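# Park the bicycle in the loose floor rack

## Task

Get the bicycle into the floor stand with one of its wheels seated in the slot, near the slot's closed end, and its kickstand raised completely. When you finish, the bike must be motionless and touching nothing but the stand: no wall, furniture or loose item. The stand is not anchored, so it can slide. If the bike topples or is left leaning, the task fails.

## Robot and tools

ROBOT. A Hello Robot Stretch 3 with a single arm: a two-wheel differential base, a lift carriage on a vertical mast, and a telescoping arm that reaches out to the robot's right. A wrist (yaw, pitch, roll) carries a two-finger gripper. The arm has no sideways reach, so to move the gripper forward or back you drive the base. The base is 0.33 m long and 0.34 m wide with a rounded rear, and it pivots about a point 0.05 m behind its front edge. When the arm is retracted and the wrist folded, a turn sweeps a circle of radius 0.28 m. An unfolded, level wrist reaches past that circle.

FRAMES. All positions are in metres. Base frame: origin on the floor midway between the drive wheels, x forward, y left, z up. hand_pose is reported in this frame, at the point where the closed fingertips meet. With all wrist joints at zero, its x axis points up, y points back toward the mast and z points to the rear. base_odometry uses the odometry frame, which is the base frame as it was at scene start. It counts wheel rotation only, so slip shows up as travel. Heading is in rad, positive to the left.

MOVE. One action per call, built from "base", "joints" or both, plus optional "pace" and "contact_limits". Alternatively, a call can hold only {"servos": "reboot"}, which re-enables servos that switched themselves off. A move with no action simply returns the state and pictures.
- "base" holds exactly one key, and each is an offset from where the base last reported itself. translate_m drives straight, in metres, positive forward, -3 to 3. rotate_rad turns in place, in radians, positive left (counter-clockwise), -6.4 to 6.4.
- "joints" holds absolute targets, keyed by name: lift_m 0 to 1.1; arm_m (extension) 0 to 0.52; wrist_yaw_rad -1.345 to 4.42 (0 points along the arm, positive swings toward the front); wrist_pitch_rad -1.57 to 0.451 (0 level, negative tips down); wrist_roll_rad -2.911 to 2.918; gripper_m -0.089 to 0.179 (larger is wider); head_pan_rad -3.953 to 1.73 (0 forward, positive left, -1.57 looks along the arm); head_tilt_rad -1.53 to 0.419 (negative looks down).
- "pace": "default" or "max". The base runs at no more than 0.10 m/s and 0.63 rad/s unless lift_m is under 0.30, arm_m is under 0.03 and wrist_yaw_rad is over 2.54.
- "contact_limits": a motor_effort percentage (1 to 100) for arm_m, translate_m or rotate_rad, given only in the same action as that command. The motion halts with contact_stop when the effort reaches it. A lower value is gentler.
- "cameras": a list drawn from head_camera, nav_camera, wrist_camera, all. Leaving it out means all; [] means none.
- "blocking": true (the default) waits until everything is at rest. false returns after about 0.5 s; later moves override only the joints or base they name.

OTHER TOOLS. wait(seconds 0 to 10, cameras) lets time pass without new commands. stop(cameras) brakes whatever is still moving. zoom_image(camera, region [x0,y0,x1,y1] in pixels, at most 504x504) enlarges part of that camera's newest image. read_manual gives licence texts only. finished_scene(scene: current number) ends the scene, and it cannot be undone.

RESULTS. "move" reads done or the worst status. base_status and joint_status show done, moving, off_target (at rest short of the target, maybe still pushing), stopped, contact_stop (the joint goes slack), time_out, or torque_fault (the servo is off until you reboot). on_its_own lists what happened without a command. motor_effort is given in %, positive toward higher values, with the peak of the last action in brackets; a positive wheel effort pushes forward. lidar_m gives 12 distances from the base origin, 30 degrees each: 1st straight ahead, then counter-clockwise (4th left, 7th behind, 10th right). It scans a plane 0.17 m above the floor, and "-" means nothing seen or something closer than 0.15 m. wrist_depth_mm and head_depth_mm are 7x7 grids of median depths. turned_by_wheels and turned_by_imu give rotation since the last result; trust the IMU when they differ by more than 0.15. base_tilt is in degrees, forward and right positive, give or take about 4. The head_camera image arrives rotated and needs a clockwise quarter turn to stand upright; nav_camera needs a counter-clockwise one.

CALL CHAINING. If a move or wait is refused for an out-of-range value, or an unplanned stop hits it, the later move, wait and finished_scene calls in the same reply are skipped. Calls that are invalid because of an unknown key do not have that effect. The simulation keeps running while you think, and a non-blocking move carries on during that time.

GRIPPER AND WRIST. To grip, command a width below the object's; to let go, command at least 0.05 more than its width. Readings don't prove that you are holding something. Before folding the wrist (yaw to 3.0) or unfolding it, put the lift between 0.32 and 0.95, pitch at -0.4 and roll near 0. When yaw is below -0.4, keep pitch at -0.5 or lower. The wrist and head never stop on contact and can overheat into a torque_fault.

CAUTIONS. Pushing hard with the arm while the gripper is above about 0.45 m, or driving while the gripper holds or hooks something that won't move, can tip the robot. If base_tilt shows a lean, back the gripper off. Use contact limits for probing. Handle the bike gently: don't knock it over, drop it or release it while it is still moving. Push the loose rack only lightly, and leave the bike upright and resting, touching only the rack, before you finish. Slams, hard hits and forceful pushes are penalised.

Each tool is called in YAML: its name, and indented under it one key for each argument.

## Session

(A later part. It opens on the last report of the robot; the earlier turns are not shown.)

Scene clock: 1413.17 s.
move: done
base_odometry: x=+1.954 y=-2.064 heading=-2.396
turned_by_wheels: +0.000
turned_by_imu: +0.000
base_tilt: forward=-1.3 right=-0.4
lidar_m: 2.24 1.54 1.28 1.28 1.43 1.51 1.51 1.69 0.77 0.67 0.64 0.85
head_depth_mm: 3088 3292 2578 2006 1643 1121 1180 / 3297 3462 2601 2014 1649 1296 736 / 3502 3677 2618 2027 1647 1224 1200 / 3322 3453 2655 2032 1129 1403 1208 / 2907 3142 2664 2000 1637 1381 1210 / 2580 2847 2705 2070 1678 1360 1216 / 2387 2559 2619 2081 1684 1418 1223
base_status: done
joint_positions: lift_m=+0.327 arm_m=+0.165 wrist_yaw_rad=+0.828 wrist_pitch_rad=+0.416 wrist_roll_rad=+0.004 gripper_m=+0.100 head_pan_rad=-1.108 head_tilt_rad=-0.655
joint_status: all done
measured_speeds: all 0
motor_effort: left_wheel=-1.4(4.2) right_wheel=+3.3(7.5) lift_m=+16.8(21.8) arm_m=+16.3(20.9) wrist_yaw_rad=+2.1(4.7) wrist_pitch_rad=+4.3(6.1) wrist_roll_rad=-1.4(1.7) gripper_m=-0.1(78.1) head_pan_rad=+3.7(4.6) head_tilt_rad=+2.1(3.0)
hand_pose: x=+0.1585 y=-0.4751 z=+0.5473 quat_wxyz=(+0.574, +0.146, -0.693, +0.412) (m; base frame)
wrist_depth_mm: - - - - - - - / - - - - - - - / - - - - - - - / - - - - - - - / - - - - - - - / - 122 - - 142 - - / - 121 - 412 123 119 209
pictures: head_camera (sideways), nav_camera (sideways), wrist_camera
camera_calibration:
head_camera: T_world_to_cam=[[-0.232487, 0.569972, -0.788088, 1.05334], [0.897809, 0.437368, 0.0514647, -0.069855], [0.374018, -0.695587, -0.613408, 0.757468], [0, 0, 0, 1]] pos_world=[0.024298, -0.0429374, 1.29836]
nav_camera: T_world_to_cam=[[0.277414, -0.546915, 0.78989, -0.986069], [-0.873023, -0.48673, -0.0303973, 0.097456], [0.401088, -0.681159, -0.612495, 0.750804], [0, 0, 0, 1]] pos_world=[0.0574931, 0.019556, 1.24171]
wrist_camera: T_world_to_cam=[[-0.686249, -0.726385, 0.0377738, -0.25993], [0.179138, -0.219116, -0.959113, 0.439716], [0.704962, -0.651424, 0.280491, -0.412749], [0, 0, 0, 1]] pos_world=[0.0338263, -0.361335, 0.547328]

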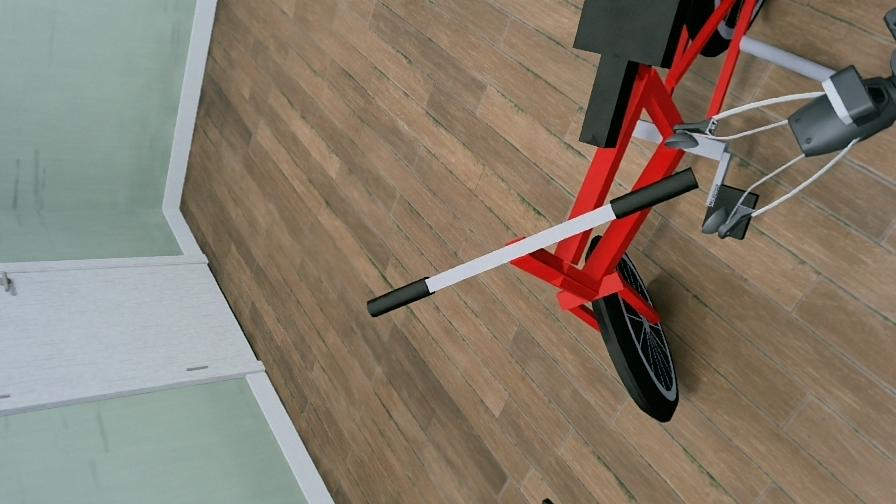

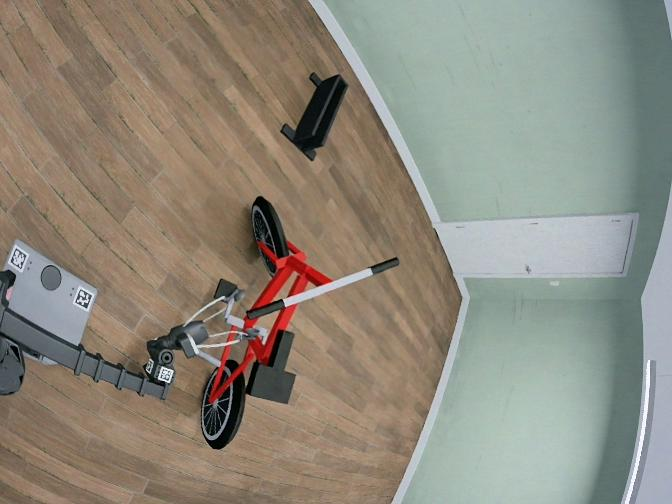

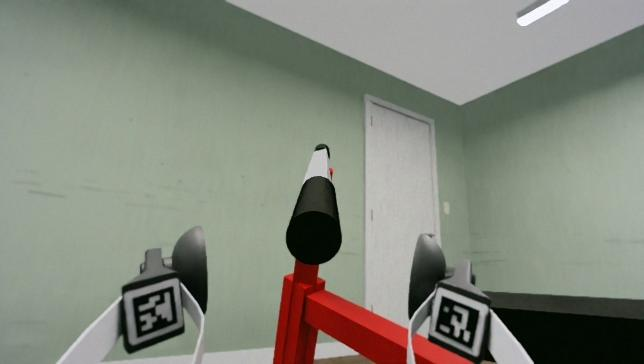

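move:
  joints: {"lift_m": 0.357}
  cameras: []

move:
  base: {"translate_m": 0.085}
  joints: {"lift_m": 0.395, "arm_m": 0.242}

Scene clock: 1419.60 s.
move: done
base_odometry: x=+1.954 y=-2.064 heading=-2.396
turned_by_wheels: +0.000
turned_by_imu: +0.000
base_tilt: forward=-1.3 right=-0.5
lidar_m: 2.25 1.53 1.28 1.28 1.43 1.51 1.50 1.69 0.77 0.67 0.64 0.85
head_depth_mm: 3088 3286 2581 2002 1633 1121 1173 / 3284 3427 2590 2014 1640 1302 713 / 3471 3648 2620 2035 1656 1225 1181 / 3311 3493 2646 2039 1130 1399 1208 / 2883 3178 2676 1987 1625 1376 1213 / 2601 2809 2691 2069 1683 1353 1220 / 2390 2571 2627 2086 1688 1416 1223
base_status: not commanded
joint_positions: lift_m=+0.357 arm_m=+0.165 wrist_yaw_rad=+0.828 wrist_pitch_rad=+0.417 wrist_roll_rad=+0.004 gripper_m=+0.100 head_pan_rad=-1.108 head_tilt_rad=-0.655
joint_status: all done
measured_speeds: all 0
motor_effort: left_wheel=-1.3(1.8) right_wheel=+3.3(3.5) lift_m=+36.3(39.6) arm_m=+12.9(14.3) wrist_yaw_rad=+2.6(3.2) wrist_pitch_rad=+4.2(4.7) wrist_roll_rad=-1.3(1.8) gripper_m=+0.3(0.9) head_pan_rad=+3.6(4.4) head_tilt_rad=+2.3(2.9)
hand_pose: x=+0.1584 y=-0.4750 z=+0.5775 quat_wxyz=(+0.574, +0.145, -0.693, +0.412) (m; base frame)
wrist_depth_mm: - - - - - - - / - - - - - - - / - - - - - - - / - - - - - - - / - - - - - - - / - 122 - - 142 - - / - 121 - 376 126 119 -
pictures: none
No camera images: "cameras" was empty.

Scene clock: 1422.30 s.
move: done
base_odometry: x=+1.892 y=-2.122 heading=-2.397
turned_by_wheels: -0.001
turned_by_imu: -0.009
base_tilt: forward=-1.4 right=-0.5
lidar_m: 2.17 1.52 1.26 1.26 1.41 1.59 1.59 1.77 0.77 0.62 0.58 0.70
head_depth_mm: 3074 3295 2592 2003 1631 877 704 / 3311 3470 2600 1991 1633 797 1176 / 3495 3632 2634 2036 1657 1149 1207 / 3196 3397 2660 2035 967 1367 1207 / 2822 3084 2665 2044 1662 1317 1220 / 2572 2762 2695 2075 1673 1351 1218 / 2324 2487 2594 2091 1694 1429 1224
base_status: done
joint_positions: lift_m=+0.395 arm_m=+0.242 wrist_yaw_rad=+0.835 wrist_pitch_rad=+0.403 wrist_roll_rad=+0.004 gripper_m=+0.100 head_pan_rad=-1.108 head_tilt_rad=-0.654
joint_status: all done
measured_speeds: translate_m=+0.000 rotate_rad=+0.000 lift_m=+0.000 arm_m=+0.000 wrist_yaw_rad=-0.010 wrist_pitch_rad=+0.000 wrist_roll_rad=+0.000 head_pan_rad=+0.000 head_tilt_rad=+0.000
motor_effort: left_wheel=-6.7(10.9) right_wheel=+14.5(24.5) lift_m=+27.0(40.6) arm_m=+17.1(25.7) wrist_yaw_rad=-4.9(6.3) wrist_pitch_rad=+6.8(7.3) wrist_roll_rad=-1.2(1.8) gripper_m=-1.5(2.2) head_pan_rad=+3.7(4.6) head_tilt_rad=+2.0(2.9)
hand_pose: x=+0.1604 y=-0.5515 z=+0.6121 quat_wxyz=(+0.575, +0.153, -0.691, +0.410) (m; base frame)
wrist_depth_mm: - - - - - - - / - - - - - - - / - - - - - - - / - - - - - - - / - - 195 - - - - / - 122 124 - 142 - - / - 117 93 - 129 120 -
pictures: head_camera (sideways), nav_camera (sideways), wrist_camera
camera_calibration:
head_camera: T_world_to_cam=[[-0.232215, 0.569171, -0.788746, 1.0542], [0.897703, 0.437585, 0.0514747, -0.0698675], [0.374441, -0.696107, -0.61256, 0.756362], [0, 0, 0, 1]] pos_world=[0.0243076, -0.0429374, 1.29841]
nav_camera: T_world_to_cam=[[0.277137, -0.546104, 0.790548, -0.986925], [-0.872918, -0.486922, -0.030348, 0.0973912], [0.401508, -0.681673, -0.611648, 0.749699], [0, 0, 0, 1]] pos_world=[0.0575183, 0.0195077, 1.24172]
wrist_camera: T_world_to_cam=[[-0.680709, -0.73157, 0.0379637, -0.320425], [0.171286, -0.209337, -0.962725, 0.493631], [0.712247, -0.648833, 0.267805, -0.474065], [0, 0, 0, 1]] pos_world=[0.0349829, -0.438667, 0.614352]

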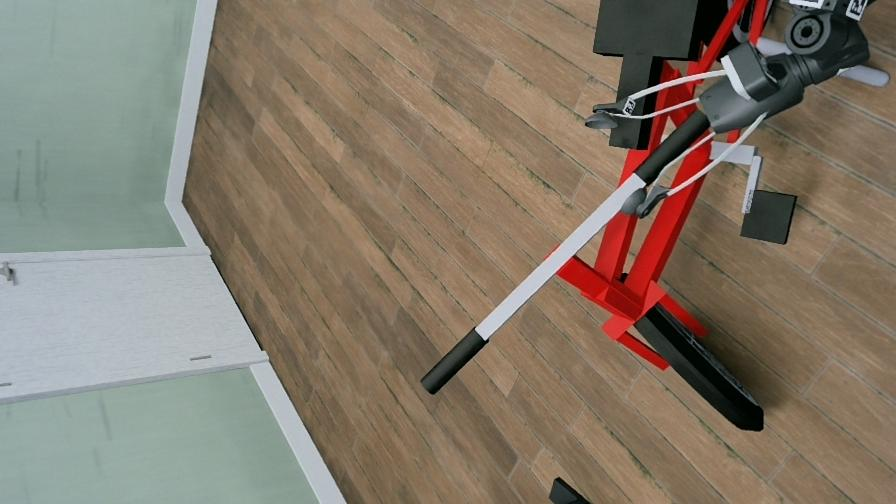

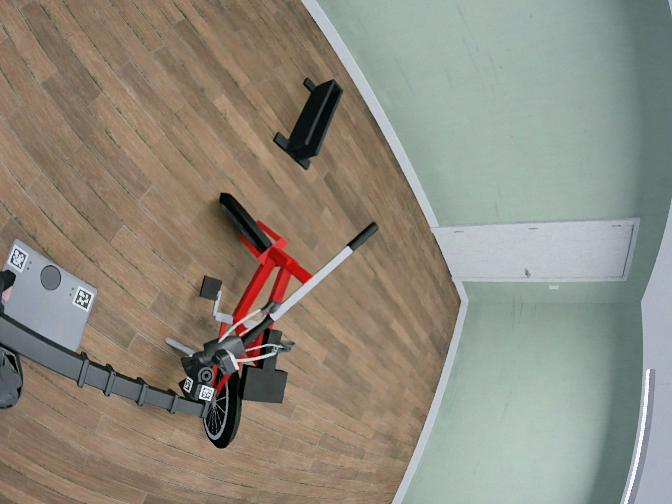

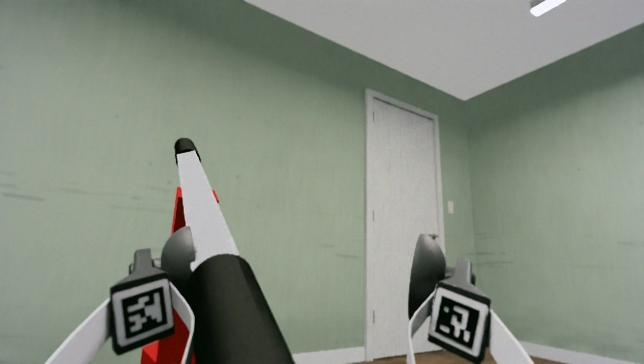

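move:
  base: {"translate_m": -0.02}
  joints: {"lift_m": 0.388, "arm_m": 0.222}
  cameras: ["wrist_camera"]

move:
  joints: {"gripper_m": 0.045}

Scene clock: 1430.07 s.
move: done
base_odometry: x=+1.907 y=-2.108 heading=-2.397
turned_by_wheels: +0.000
turned_by_imu: +0.000
base_tilt: forward=-1.3 right=-0.5
lidar_m: 2.19 1.53 1.27 1.26 1.41 1.57 1.56 1.75 0.76 0.65 0.61 0.78
head_depth_mm: 3102 3319 2582 2016 1630 986 669 / 3311 3466 2608 2013 1646 1003 1139 / 3489 3654 2635 2029 1649 1157 1203 / 3254 3409 2633 2054 1065 1392 1213 / 2871 3114 2694 1989 1668 1346 1217 / 2559 2762 2689 2080 1678 1357 1215 / 2335 2524 2618 2091 1691 1417 1223
base_status: done
joint_positions: lift_m=+0.388 arm_m=+0.222 wrist_yaw_rad=+0.828 wrist_pitch_rad=+0.417 wrist_roll_rad=+0.004 gripper_m=+0.100 head_pan_rad=-1.108 head_tilt_rad=-0.654
joint_status: all done
measured_speeds: all 0
motor_effort: left_wheel=-2.6(13.9) right_wheel=-1.0(15.1) lift_m=+17.6(20.1) arm_m=-14.6(23.5) wrist_yaw_rad=+2.1(5.0) wrist_pitch_rad=+4.1(4.8) wrist_roll_rad=-1.2(1.7) gripper_m=+0.0(0.9) head_pan_rad=+3.8(4.7) head_tilt_rad=+1.6(2.3)
hand_pose: x=+0.1583 y=-0.5320 z=+0.6086 quat_wxyz=(+0.574, +0.145, -0.693, +0.412) (m; base frame)
wrist_depth_mm: - - - - - - - / - - - - - - - / - - - - - - - / - - - - - - - / - - 246 - - - - / - 122 141 - 143 - - / - 121 114 - 129 119 -
pictures: wrist_camera
camera_calibration:
wrist_camera: T_world_to_cam=[[-0.686551, -0.7261, 0.037774, -0.303532], [0.179857, -0.21994, -0.95879, 0.485277], [0.704485, -0.651464, 0.281594, -0.46759], [0, 0, 0, 1]] pos_world=[0.0337393, -0.418281, 0.608415]

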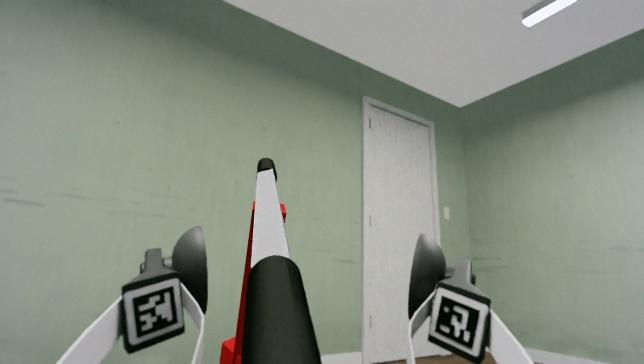

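Scene clock: 1431.13 s.
move: done
base_odometry: x=+1.907 y=-2.108 heading=-2.397
turned_by_wheels: +0.000
turned_by_imu: +0.000
base_tilt: forward=-1.3 right=-0.5
lidar_m: 2.18 1.53 1.27 1.26 1.41 1.57 1.56 1.74 0.76 0.65 0.61 0.77
head_depth_mm: 3077 3301 2571 2005 1632 1005 670 / 3290 3436 2626 2032 1647 971 1143 / 3497 3641 2640 2020 1644 1160 1204 / 3247 3411 2639 2045 1096 1404 1207 / 2824 3137 2684 2008 1675 1347 1213 / 2546 2775 2677 2071 1683 1357 1218 / 2345 2506 2610 2082 1683 1421 1221
base_status: not commanded
joint_positions: lift_m=+0.388 arm_m=+0.222 wrist_yaw_rad=+0.834 wrist_pitch_rad=+0.417 wrist_roll_rad=+0.004 gripper_m=+0.045 head_pan_rad=-1.108 head_tilt_rad=-0.654
joint_status: all done
measured_speeds: all 0
motor_effort: left_wheel=-1.6(3.0) right_wheel=-0.8(1.3) lift_m=+16.8(17.9) arm_m=-12.4(14.7) wrist_yaw_rad=-3.4(5.2) wrist_pitch_rad=+4.3(4.3) wrist_roll_rad=-1.4(1.6) gripper_m=-1.2(79.8) head_pan_rad=+3.9(4.3) head_tilt_rad=+2.3(2.8)
hand_pose: x=+0.1593 y=-0.5310 z=+0.6086 quat_wxyz=(+0.572, +0.147, -0.693, +0.414) (m; base frame)
wrist_depth_mm: - - - - - - - / - - - - - - - / - - - - - - - / - - - - - - - / - - - - - - - / - - 135 144 148 - - / - - 118 108 123 - -
pictures: head_camera (sideways), nav_camera (sideways), wrist_camera
camera_calibration:
head_camera: T_world_to_cam=[[-0.232181, 0.569101, -0.788807, 1.05428], [0.8977, 0.43759, 0.0514756, -0.0698686], [0.374469, -0.69616, -0.612482, 0.756261], [0, 0, 0, 1]] pos_world=[0.0243078, -0.0429377, 1.29841]
nav_camera: T_world_to_cam=[[0.277103, -0.546034, 0.790608, -0.987003], [-0.872916, -0.486926, -0.0303435, 0.0973854], [0.401536, -0.681726, -0.61157, 0.749598], [0, 0, 0, 1]] pos_world=[0.0575209, 0.0195025, 1.24172]
wrist_camera: T_world_to_cam=[[-0.682264, -0.73013, 0.0377731, -0.304919], [0.18115, -0.218877, -0.95879, 0.485695], [0.708309, -0.647305, 0.281595, -0.465982], [0, 0, 0, 1]] pos_world=[0.0340406, -0.417956, 0.608415]

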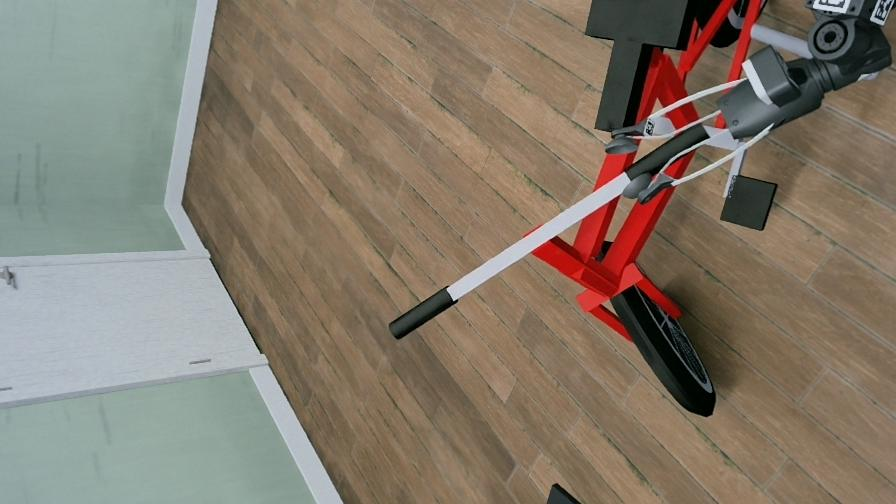

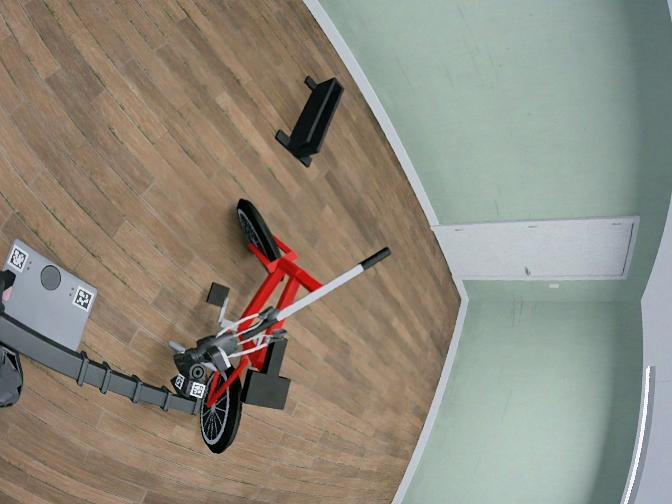

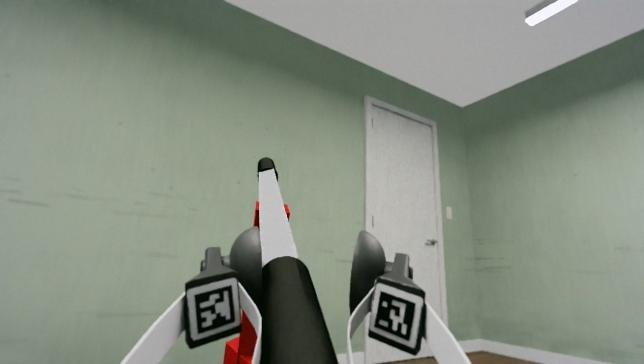

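move:
  joints: {"gripper_m": 0.0}

Scene clock: 1437.63 s.
move: done
base_odometry: x=+1.907 y=-2.108 heading=-2.397
turned_by_wheels: +0.000
turned_by_imu: +0.000
base_tilt: forward=-1.3 right=-0.5
lidar_m: 2.19 1.53 1.27 1.26 1.41 1.57 1.57 1.75 0.77 0.65 0.61 0.78
head_depth_mm: 3063 3345 2566 2010 1634 1004 670 / 3272 3497 2606 2017 1655 981 1136 / 3491 3635 2632 2031 1650 1161 1203 / 3242 3390 2657 2055 1069 1401 1212 / 2858 3085 2671 1987 1670 1342 1209 / 2547 2794 2707 2078 1680 1355 1217 / 2345 2499 2610 2083 1695 1419 1228
base_status: not commanded
joint_positions: lift_m=+0.388 arm_m=+0.222 wrist_yaw_rad=+0.849 wrist_pitch_rad=+0.425 wrist_roll_rad=+0.002 gripper_m=+0.001 head_pan_rad=-1.108 head_tilt_rad=-0.654
joint_status: all done
measured_speeds: all 0
on_its_own: wrist_yaw_rad is at rest, and its effort (-16.2) is outside its rest range (-9 to +9)
motor_effort: left_wheel=+0.6(2.4) right_wheel=-2.0(2.2) lift_m=+17.4(18.0) arm_m=-5.6(6.5) wrist_yaw_rad=-16.2(17.0) wrist_pitch_rad=+2.7(4.2) wrist_roll_rad=-1.0(1.6) gripper_m=-12.8(86.4) head_pan_rad=+4.7(4.7) head_tilt_rad=+1.8(2.2)
hand_pose: x=+0.1614 y=-0.5277 z=+0.6104 quat_wxyz=(+0.568, +0.150, -0.692, +0.420) (m; base frame)
wrist_depth_mm: - - - - - - - / - - - - - - - / - - - - - - - / - - - - - - - / - - - - - - - / - - 126 137 - - - / - - 121 115 123 - -
pictures: head_camera (sideways), nav_camera (sideways), wrist_camera
camera_calibration:
head_camera: T_world_to_cam=[[-0.232181, 0.569101, -0.788807, 1.05428], [0.8977, 0.437591, 0.0514756, -0.0698686], [0.374469, -0.69616, -0.612482, 0.756261], [0, 0, 0, 1]] pos_world=[0.0243078, -0.0429377, 1.29841]
nav_camera: T_world_to_cam=[[0.277103, -0.546034, 0.790608, -0.987003], [-0.872916, -0.486926, -0.0303435, 0.0973854], [0.401536, -0.681726, -0.61157, 0.749598], [0, 0, 0, 1]] pos_world=[0.0575209, 0.0195025, 1.24172]
wrist_camera: T_world_to_cam=[[-0.671359, -0.740114, 0.0388401, -0.30888], [0.189025, -0.221668, -0.956626, 0.483701], [0.716622, -0.634898, 0.288719, -0.465004], [0, 0, 0, 1]] pos_world=[0.0344307, -0.416616, 0.608973]

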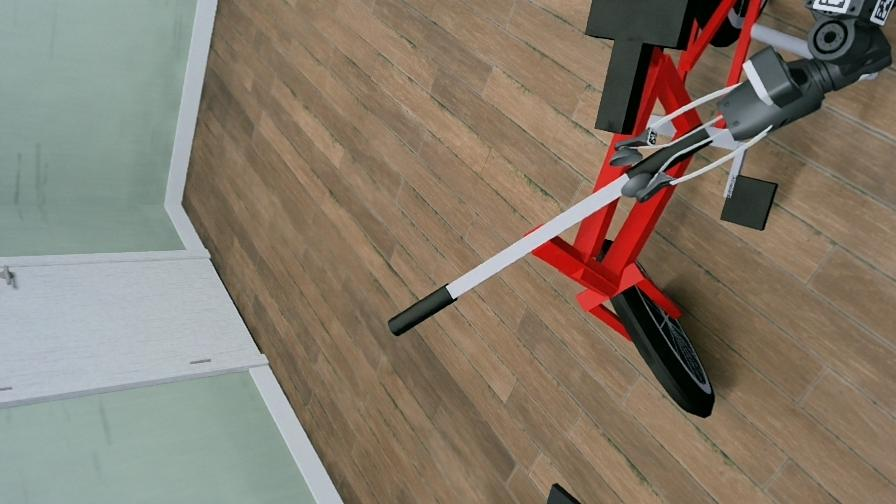

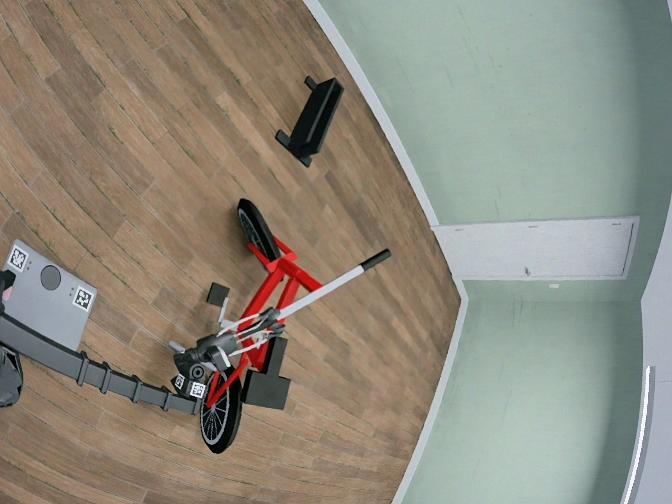

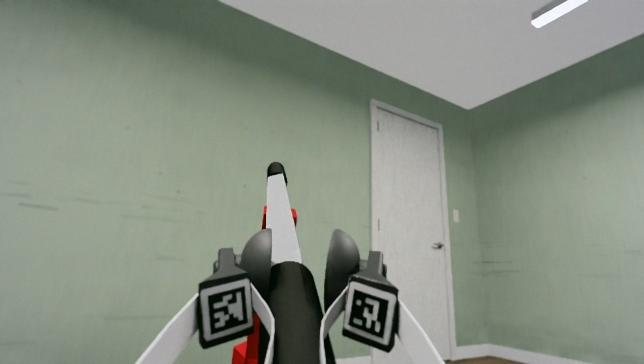

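move:
  base: {"translate_m": 0.035}
  joints: {"lift_m": 0.4, "arm_m": 0.188, "wrist_yaw_rad": 0.72, "wrist_pitch_rad": 0.39}

Scene clock: 1453.53 s.
move: done
base_odometry: x=+1.881 y=-2.132 heading=-2.397
turned_by_wheels: -0.001
turned_by_imu: -0.001
base_tilt: forward=-1.4 right=-0.5
lidar_m: 2.15 1.52 1.26 1.26 1.40 1.61 1.60 1.78 0.73 0.61 0.61 0.76
head_depth_mm: 3103 3293 2613 1990 1638 1136 683 / 3266 3481 2625 2011 1647 966 717 / 3493 3661 2633 2042 1610 1307 1206 / 3183 3398 2659 1981 1099 1375 1211 / 2833 3057 2696 2047 1674 1325 1218 / 2530 2745 2695 2072 1681 1385 1219 / 2295 2487 2587 2093 1686 1420 1231
base_status: done
joint_positions: lift_m=+0.400 arm_m=+0.188 wrist_yaw_rad=+0.705 wrist_pitch_rad=+0.380 wrist_roll_rad=+0.000 gripper_m=+0.000 head_pan_rad=-1.108 head_tilt_rad=-0.654
joint_status: all done
measured_speeds: all 0
on_its_own: wrist_yaw_rad is at rest, and its effort (+12.9) is outside its rest range (-9 to +9)
motor_effort: left_wheel=-7.2(11.5) right_wheel=+20.1(20.2) lift_m=+35.9(38.6) arm_m=-9.6(17.3) wrist_yaw_rad=+12.9(32.6) wrist_pitch_rad=+1.8(3.3) wrist_roll_rad=-0.2(1.2) gripper_m=-5.8(13.7) head_pan_rad=+3.8(4.5) head_tilt_rad=+2.0(2.4)
hand_pose: x=+0.1387 y=-0.5209 z=+0.6115 quat_wxyz=(+0.606, +0.115, -0.697, +0.365) (m; base frame)
wrist_depth_mm: - - - - - - - / - - - - - - - / - - - - - - - / - - - - - - - / - - - 242 - - - / - - 126 142 - - - / - - 122 122 122 - -
pictures: head_camera (sideways), nav_camera (sideways), wrist_camera
camera_calibration:
head_camera: T_world_to_cam=[[-0.232181, 0.569101, -0.788807, 1.05428], [0.8977, 0.43759, 0.0514756, -0.0698686], [0.374469, -0.69616, -0.612482, 0.756261], [0, 0, 0, 1]] pos_world=[0.0243078, -0.0429377, 1.29841]
nav_camera: T_world_to_cam=[[0.277103, -0.546034, 0.790608, -0.987003], [-0.872916, -0.486925, -0.0303435, 0.0973854], [0.401536, -0.681726, -0.61157, 0.749598], [0, 0, 0, 1]] pos_world=[0.0575209, 0.0195025, 1.24172]
wrist_camera: T_world_to_cam=[[-0.769826, -0.636878, 0.0418721, -0.25348], [0.12567, -0.21557, -0.968368, 0.50972], [0.625759, -0.740213, 0.245988, -0.460858], [0, 0, 0, 1]] pos_world=[0.0291942, -0.392689, 0.617576]

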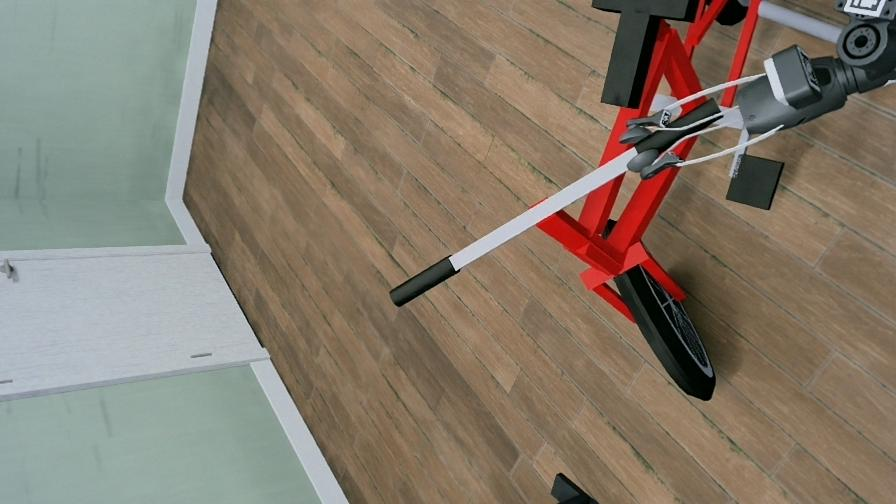

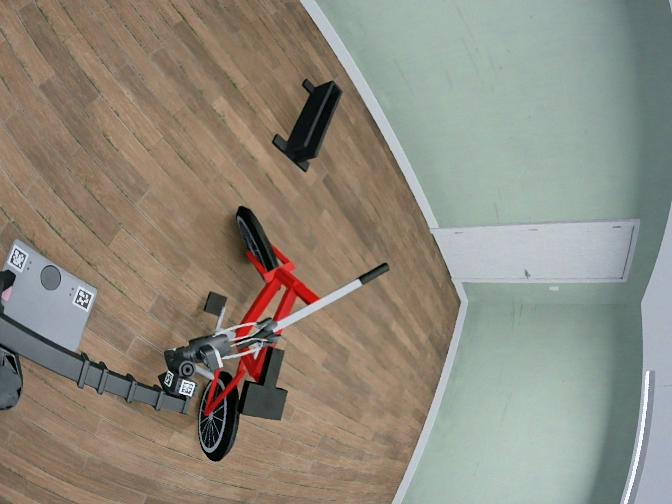

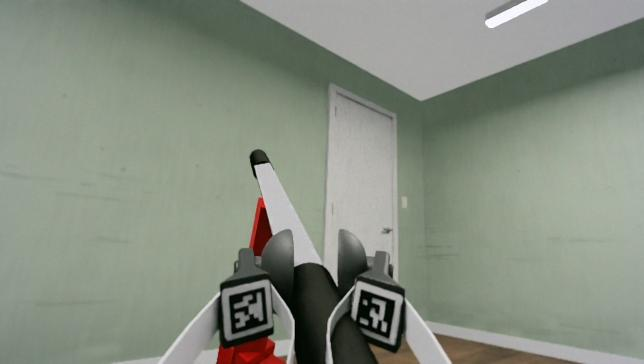

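move:
  base: {"translate_m": 0.05}
  joints: {"lift_m": 0.415, "arm_m": 0.15, "wrist_yaw_rad": 0.56, "wrist_pitch_rad": 0.35}

Scene clock: 1459.77 s.
move: done
base_odometry: x=+1.844 y=-2.166 heading=-2.398
turned_by_wheels: -0.001
turned_by_imu: +0.000
base_tilt: forward=-1.3 right=-0.5
lidar_m: 2.10 1.51 1.25 1.25 1.39 1.66 1.65 1.84 0.72 0.58 0.59 0.73
head_depth_mm: 3118 3334 2585 1999 1634 1111 1149 / 3314 3409 2623 2020 1644 963 697 / 3441 3676 2630 2026 956 1337 1180 / 3113 3364 2648 1982 1660 1344 1212 / 2739 3002 2664 2057 1667 1321 1212 / 2484 2683 2719 2064 1679 1383 1221 / 2254 2408 2543 2090 1650 1421 1227
base_status: done
joint_positions: lift_m=+0.415 arm_m=+0.150 wrist_yaw_rad=+0.551 wrist_pitch_rad=+0.330 wrist_roll_rad=+0.000 gripper_m=+0.000 head_pan_rad=-1.108 head_tilt_rad=-0.654
joint_status: all done
measured_speeds: all 0
motor_effort: left_wheel=-6.5(8.7) right_wheel=+17.0(23.0) lift_m=+36.9(42.5) arm_m=-8.1(22.2) wrist_yaw_rad=+7.7(22.0) wrist_pitch_rad=+3.7(6.6) wrist_roll_rad=-0.1(0.4) gripper_m=-6.6(7.5) head_pan_rad=+3.5(4.7) head_tilt_rad=+1.2(2.5)
hand_pose: x=+0.1096 y=-0.5082 z=+0.6139 quat_wxyz=(+0.640, +0.078, -0.702, +0.301) (m; base frame)
wrist_depth_mm: - - - - - - - / - - - - - - - / - - - - - - - / - - - - - - - / - - 276 - - - - / - - 126 142 - - - / - - 123 120 122 - -
pictures: head_camera (sideways), nav_camera (sideways), wrist_camera
camera_calibration:
head_camera: T_world_to_cam=[[-0.232181, 0.569101, -0.788807, 1.05428], [0.8977, 0.43759, 0.0514756, -0.0698686], [0.374469, -0.69616, -0.612482, 0.756261], [0, 0, 0, 1]] pos_world=[0.0243078, -0.0429377, 1.29841]
nav_camera: T_world_to_cam=[[0.277103, -0.546034, 0.790608, -0.987003], [-0.872916, -0.486926, -0.0303435, 0.0973854], [0.401536, -0.681726, -0.61157, 0.749598], [0, 0, 0, 1]] pos_world=[0.0575209, 0.0195025, 1.24172]
wrist_camera: T_world_to_cam=[[-0.857594, -0.512564, 0.0425477, -0.1955], [0.0651863, -0.190378, -0.979544, 0.544765], [0.51018, -0.837278, 0.196679, -0.440226], [0, 0, 0, 1]] pos_world=[0.0214238, -0.365087, 0.628523]

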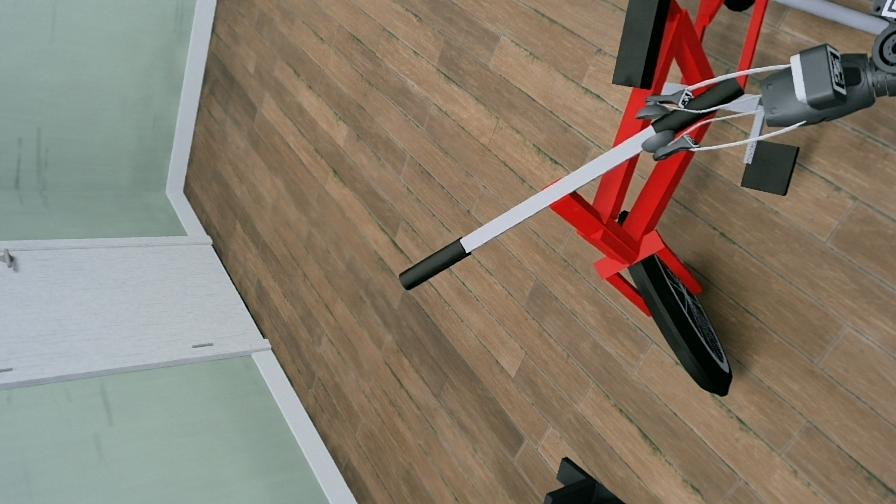

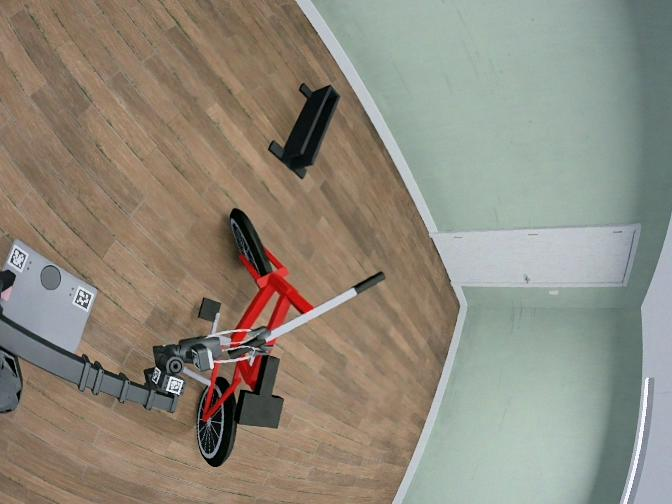

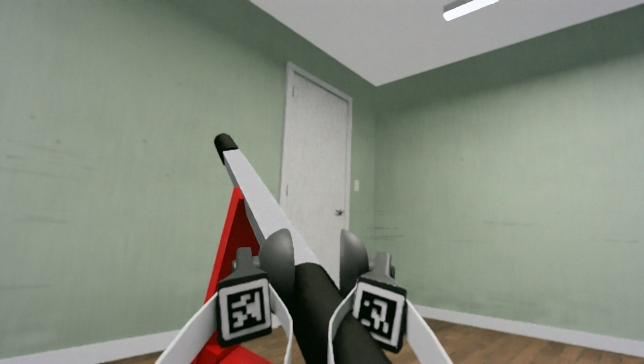

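move:
  base: {"translate_m": 0.06}
  joints: {"lift_m": 0.425, "arm_m": 0.115, "wrist_yaw_rad": 0.36, "wrist_pitch_rad": 0.32}

Scene clock: 1481.13 s.
move: done
base_odometry: x=+1.800 y=-2.207 heading=-2.399
turned_by_wheels: -0.001
turned_by_imu: +0.000
base_tilt: forward=-1.4 right=-0.5
lidar_m: 2.04 1.50 1.24 1.24 1.38 1.71 1.71 1.91 0.73 0.57 0.71 2.05
head_depth_mm: 3164 3335 2583 2007 1636 989 1170 / 3301 3490 2635 2025 1649 1096 1090 / 3405 3604 2640 2030 977 1337 1205 / 3017 3298 2651 2030 1659 1308 1210 / 2657 2911 2697 2064 1669 1322 1213 / 2405 2617 2657 2085 1676 1413 1221 / 2202 2343 2516 2099 1624 1424 1224
base_status: done
joint_positions: lift_m=+0.425 arm_m=+0.115 wrist_yaw_rad=+0.347 wrist_pitch_rad=+0.298 wrist_roll_rad=-0.001 gripper_m=+0.000 head_pan_rad=-1.108 head_tilt_rad=-0.654
joint_status: all done
measured_speeds: all 0
on_its_own: wrist_yaw_rad is at rest, and its effort (+12.6) is outside its rest range (-9 to +9)
motor_effort: left_wheel=-5.6(11.6) right_wheel=+15.0(19.9) lift_m=+29.6(42.1) arm_m=+8.7(20.9) wrist_yaw_rad=+12.6(30.1) wrist_pitch_rad=+4.1(8.1) wrist_roll_rad=+0.1(0.4) gripper_m=-7.7(8.1) head_pan_rad=+3.8(4.4) head_tilt_rad=+2.1(2.6)
hand_pose: x=+0.0642 y=-0.4970 z=+0.6159 quat_wxyz=(+0.671, +0.017, -0.706, +0.224) (m; base frame)
wrist_depth_mm: - - - - - - - / - - - - - - - / - - - - - - - / - - 322 - - - - / - - 268 - - - - / - - 126 142 - - - / - - 123 122 121 - -
pictures: head_camera (sideways), nav_camera (sideways), wrist_camera
camera_calibration:
head_camera: T_world_to_cam=[[-0.232181, 0.569101, -0.788807, 1.05428], [0.8977, 0.43759, 0.0514756, -0.0698686], [0.374469, -0.69616, -0.612482, 0.756261], [0, 0, 0, 1]] pos_world=[0.0243078, -0.0429377, 1.29841]
nav_camera: T_world_to_cam=[[0.277103, -0.546034, 0.790608, -0.987003], [-0.872916, -0.486926, -0.0303435, 0.0973854], [0.401536, -0.681726, -0.61157, 0.749598], [0, 0, 0, 1]] pos_world=[0.0575209, 0.0195025, 1.24172]
wrist_camera: T_world_to_cam=[[-0.943365, -0.328887, 0.0435408, -0.132597], [0.0138221, -0.170093, -0.985331, 0.568694], [0.331468, -0.928925, 0.165006, -0.422619], [0, 0, 0, 1]] pos_world=[0.00713689, -0.339459, 0.63586]

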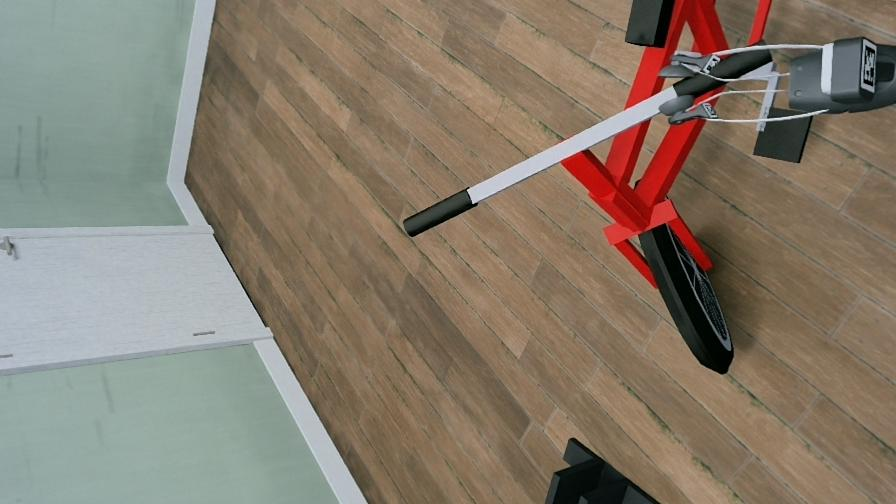

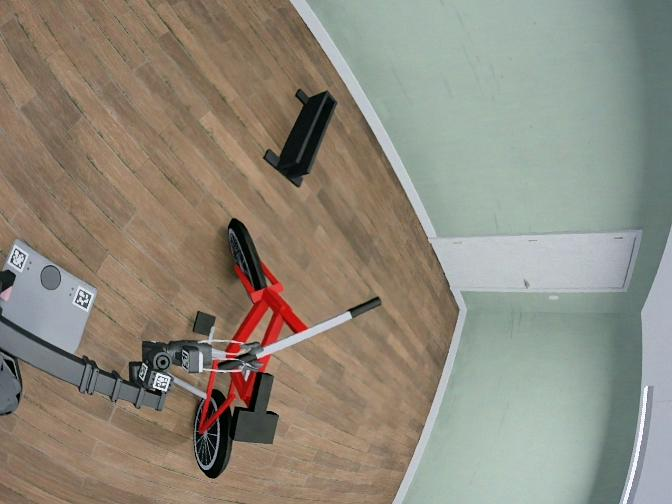

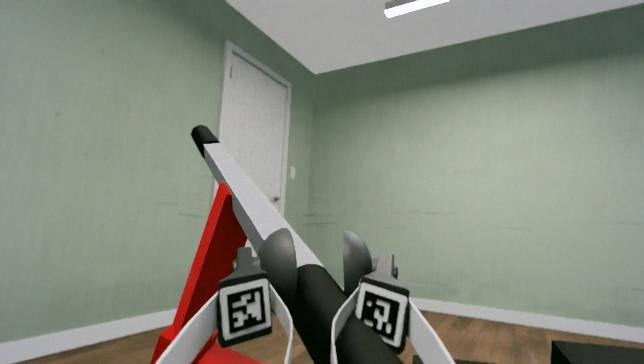

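move:
  base: {"translate_m": 0.08}
  joints: {"lift_m": 0.44, "arm_m": 0.08, "wrist_yaw_rad": 0.1, "wrist_pitch_rad": 0.28}

Scene clock: 1487.23 s.
move: off_target
base_odometry: x=+1.741 y=-2.261 heading=-2.399
turned_by_wheels: -0.001
turned_by_imu: +0.000
base_tilt: forward=-1.4 right=-0.5
lidar_m: 1.97 1.48 1.22 1.22 1.37 1.79 1.78 1.99 0.71 0.57 0.68 1.97
head_depth_mm: 3131 3329 2573 2006 1634 911 1062 / 3320 3491 2580 2007 1601 1307 1157 / 3309 3583 2610 2034 1663 1309 1208 / 2916 3213 2647 2058 1667 1316 1210 / 2551 2786 2670 2068 1670 1408 1217 / 2333 2528 2609 2056 1676 1414 1222 / 2098 2250 2418 2088 1566 1421 1225
base_status: done
joint_positions: lift_m=+0.440 arm_m=+0.080 wrist_yaw_rad=+0.056 wrist_pitch_rad=+0.267 wrist_roll_rad=-0.004 gripper_m=+0.000 head_pan_rad=-1.108 head_tilt_rad=-0.654
joint_status: wrist_yaw_rad off_target (ended at +0.056, target +0.100); the others done
measured_speeds: all 0
on_its_own: wrist_yaw_rad is at rest, and its effort (+39.1) is outside its rest range (-9 to +9)
motor_effort: left_wheel=-8.2(13.5) right_wheel=+18.6(19.1) lift_m=+29.4(39.8) arm_m=+3.4(23.3) wrist_yaw_rad=+39.1(49.0) wrist_pitch_rad=+2.4(8.3) wrist_roll_rad=+1.2(1.4) gripper_m=-6.7(9.7) head_pan_rad=+3.9(4.3) head_tilt_rad=+2.2(2.7)
hand_pose: x=-0.0072 y=-0.4780 z=+0.6231 quat_wxyz=(+0.700, -0.074, -0.702, +0.113) (m; base frame)
wrist_depth_mm: - - - - - - - / - - - - - - - / - - - - - - - / - - - - - - - / - - 254 - - - - / - - 125 142 - - - / - - 122 133 123 358 -
pictures: head_camera (sideways), nav_camera (sideways), wrist_camera
camera_calibration:
head_camera: T_world_to_cam=[[-0.232181, 0.569101, -0.788807, 1.05428], [0.8977, 0.43759, 0.0514756, -0.0698686], [0.374469, -0.69616, -0.612482, 0.756261], [0, 0, 0, 1]] pos_world=[0.0243078, -0.0429377, 1.29841]
nav_camera: T_world_to_cam=[[0.277103, -0.546034, 0.790608, -0.987003], [-0.872916, -0.486926, -0.0303435, 0.0973854], [0.401536, -0.681726, -0.61157, 0.749598], [0, 0, 0, 1]] pos_world=[0.0575209, 0.0195025, 1.24172]
wrist_camera: T_world_to_cam=[[-0.997893, -0.0453006, 0.046449, -0.0607526], [-0.0398613, -0.136811, -0.989795, 0.598349], [0.0511931, -0.989561, 0.134717, -0.394691], [0, 0, 0, 1]] pos_world=[-0.0165682, -0.311462, 0.648236]

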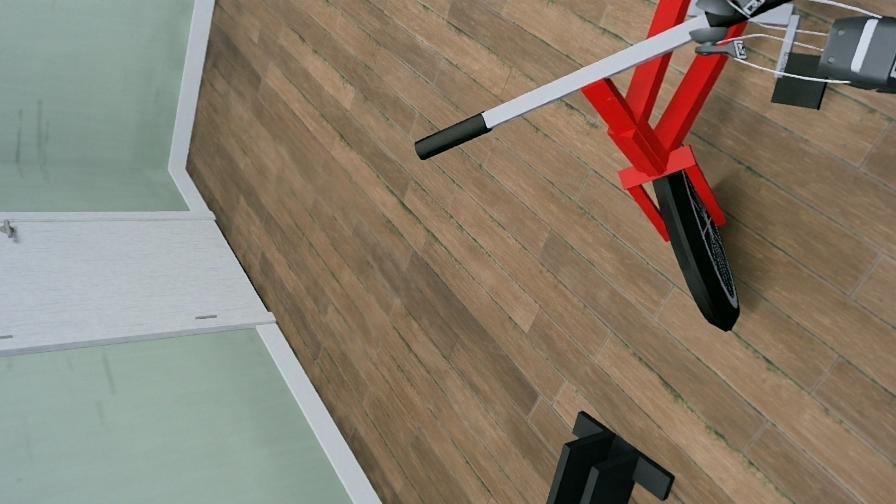

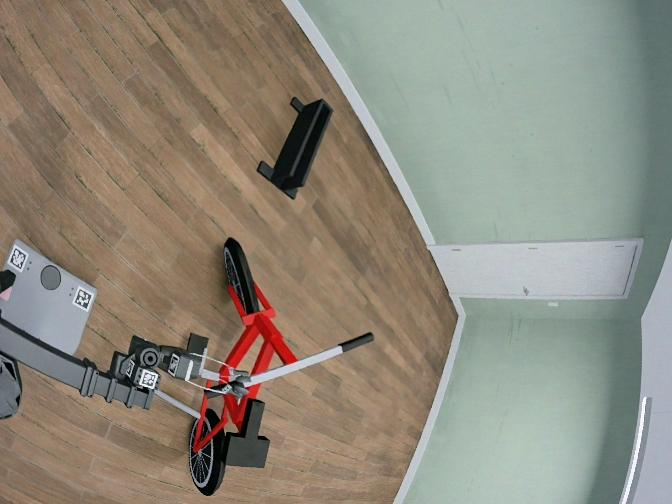

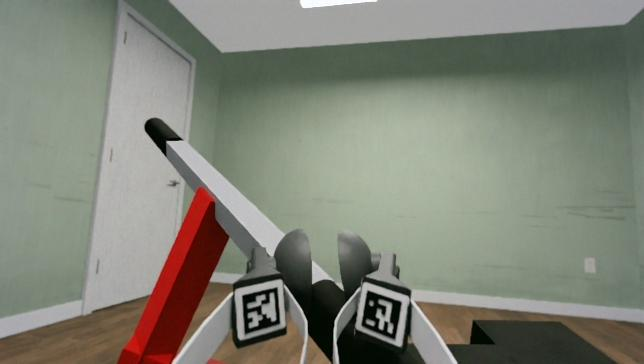

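move:
  base: {"translate_m": 0.05}
  joints: {"lift_m": 0.447, "arm_m": 0.07, "wrist_yaw_rad": 0.06, "wrist_pitch_rad": 0.26, "head_tilt_rad": -0.75}

Scene clock: 1495.63 s.
move: done
base_odometry: x=+1.704 y=-2.294 heading=-2.400
turned_by_wheels: +0.000
turned_by_imu: +0.001
base_tilt: forward=-1.4 right=-0.4
lidar_m: 1.92 1.47 1.22 1.21 1.35 1.84 1.84 2.04 0.70 0.55 0.62 1.92
head_depth_mm: 3182 2925 2257 1820 1526 1125 644 / 3372 2951 2254 1821 1039 1294 1123 / 3316 2985 2274 1800 1542 1305 1169 / 2899 2965 2285 1849 1556 1286 1170 / 2555 2784 2312 1855 1549 1314 1171 / 2291 2521 2324 1871 1561 1342 1182 / 2088 2239 2306 1885 1511 1349 1184
base_status: done
joint_positions: lift_m=+0.447 arm_m=+0.070 wrist_yaw_rad=+0.044 wrist_pitch_rad=+0.276 wrist_roll_rad=-0.007 gripper_m=+0.000 head_pan_rad=-1.108 head_tilt_rad=-0.740
joint_status: all done
measured_speeds: all 0
on_its_own: wrist_yaw_rad is at rest, and its effort (+13.8) is outside its rest range (-9 to +9)
motor_effort: left_wheel=-4.3(10.0) right_wheel=+6.9(21.9) lift_m=+30.3(38.3) arm_m=-1.0(17.4) wrist_yaw_rad=+13.8(49.4) wrist_pitch_rad=-3.0(3.7) wrist_roll_rad=+2.2(2.3) gripper_m=-3.2(7.8) head_pan_rad=+4.0(4.3) head_tilt_rad=-4.4(5.1)
hand_pose: x=-0.0103 y=-0.4678 z=+0.6325 quat_wxyz=(+0.701, -0.082, -0.700, +0.112) (m; base frame)
wrist_depth_mm: - - - - - - - / - - - - - - - / - - - - - - - / - - - - - - - / - - 236 - - - - / - - 126 129 - - - / - 255 121 125 - 369 -
pictures: head_camera (sideways), nav_camera (sideways), wrist_camera
camera_calibration:
head_camera: T_world_to_cam=[[-0.261581, 0.62801, -0.732925, 0.981619], [0.899668, 0.433646, 0.0504795, -0.0685781], [0.349532, -0.646185, -0.678434, 0.842202], [0, 0, 0, 1]] pos_world=[0.024094, -0.042509, 1.29429]
nav_camera: T_world_to_cam=[[0.306574, -0.605083, 0.73477, -0.914403], [-0.874162, -0.484429, -0.0341947, 0.102403], [0.376635, -0.631825, -0.677454, 0.83545], [0, 0, 0, 1]] pos_world=[0.055189, 0.0241753, 1.24136]
wrist_camera: T_world_to_cam=[[-0.998261, -0.0318329, 0.0496184, -0.0595143], [-0.0444836, -0.145572, -0.988347, 0.603807], [0.038685, -0.988835, 0.143903, -0.391263], [0, 0, 0, 1]] pos_world=[-0.0174153, -0.300891, 0.656028]

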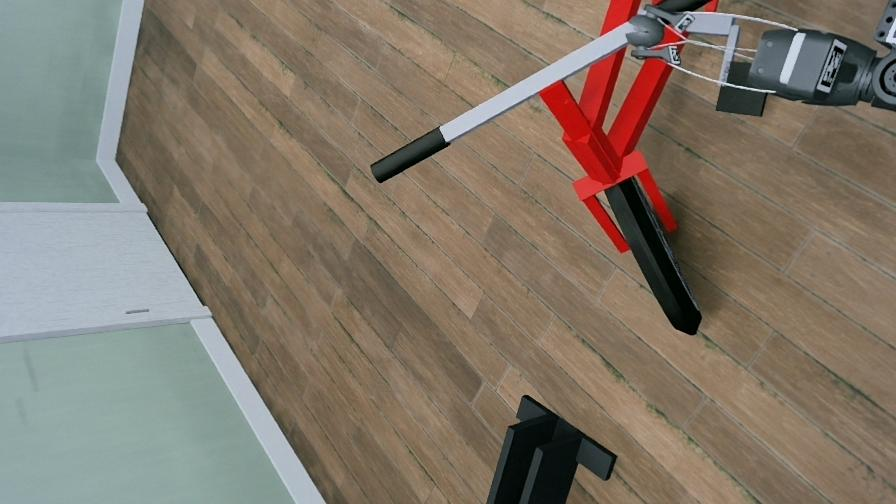

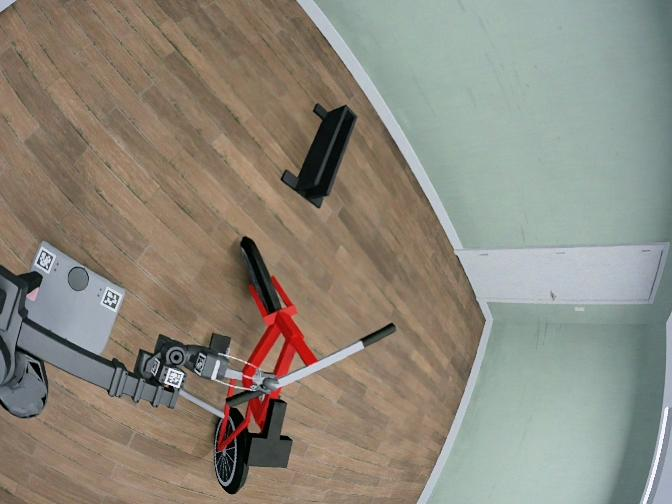

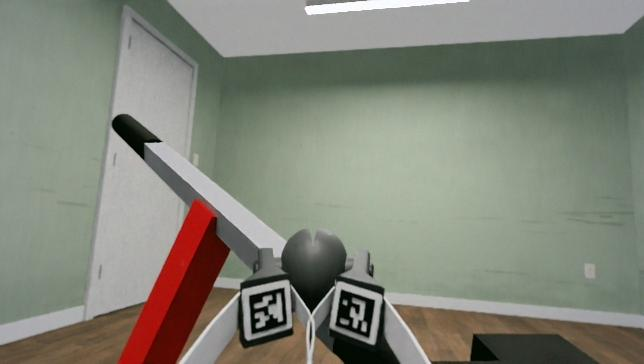

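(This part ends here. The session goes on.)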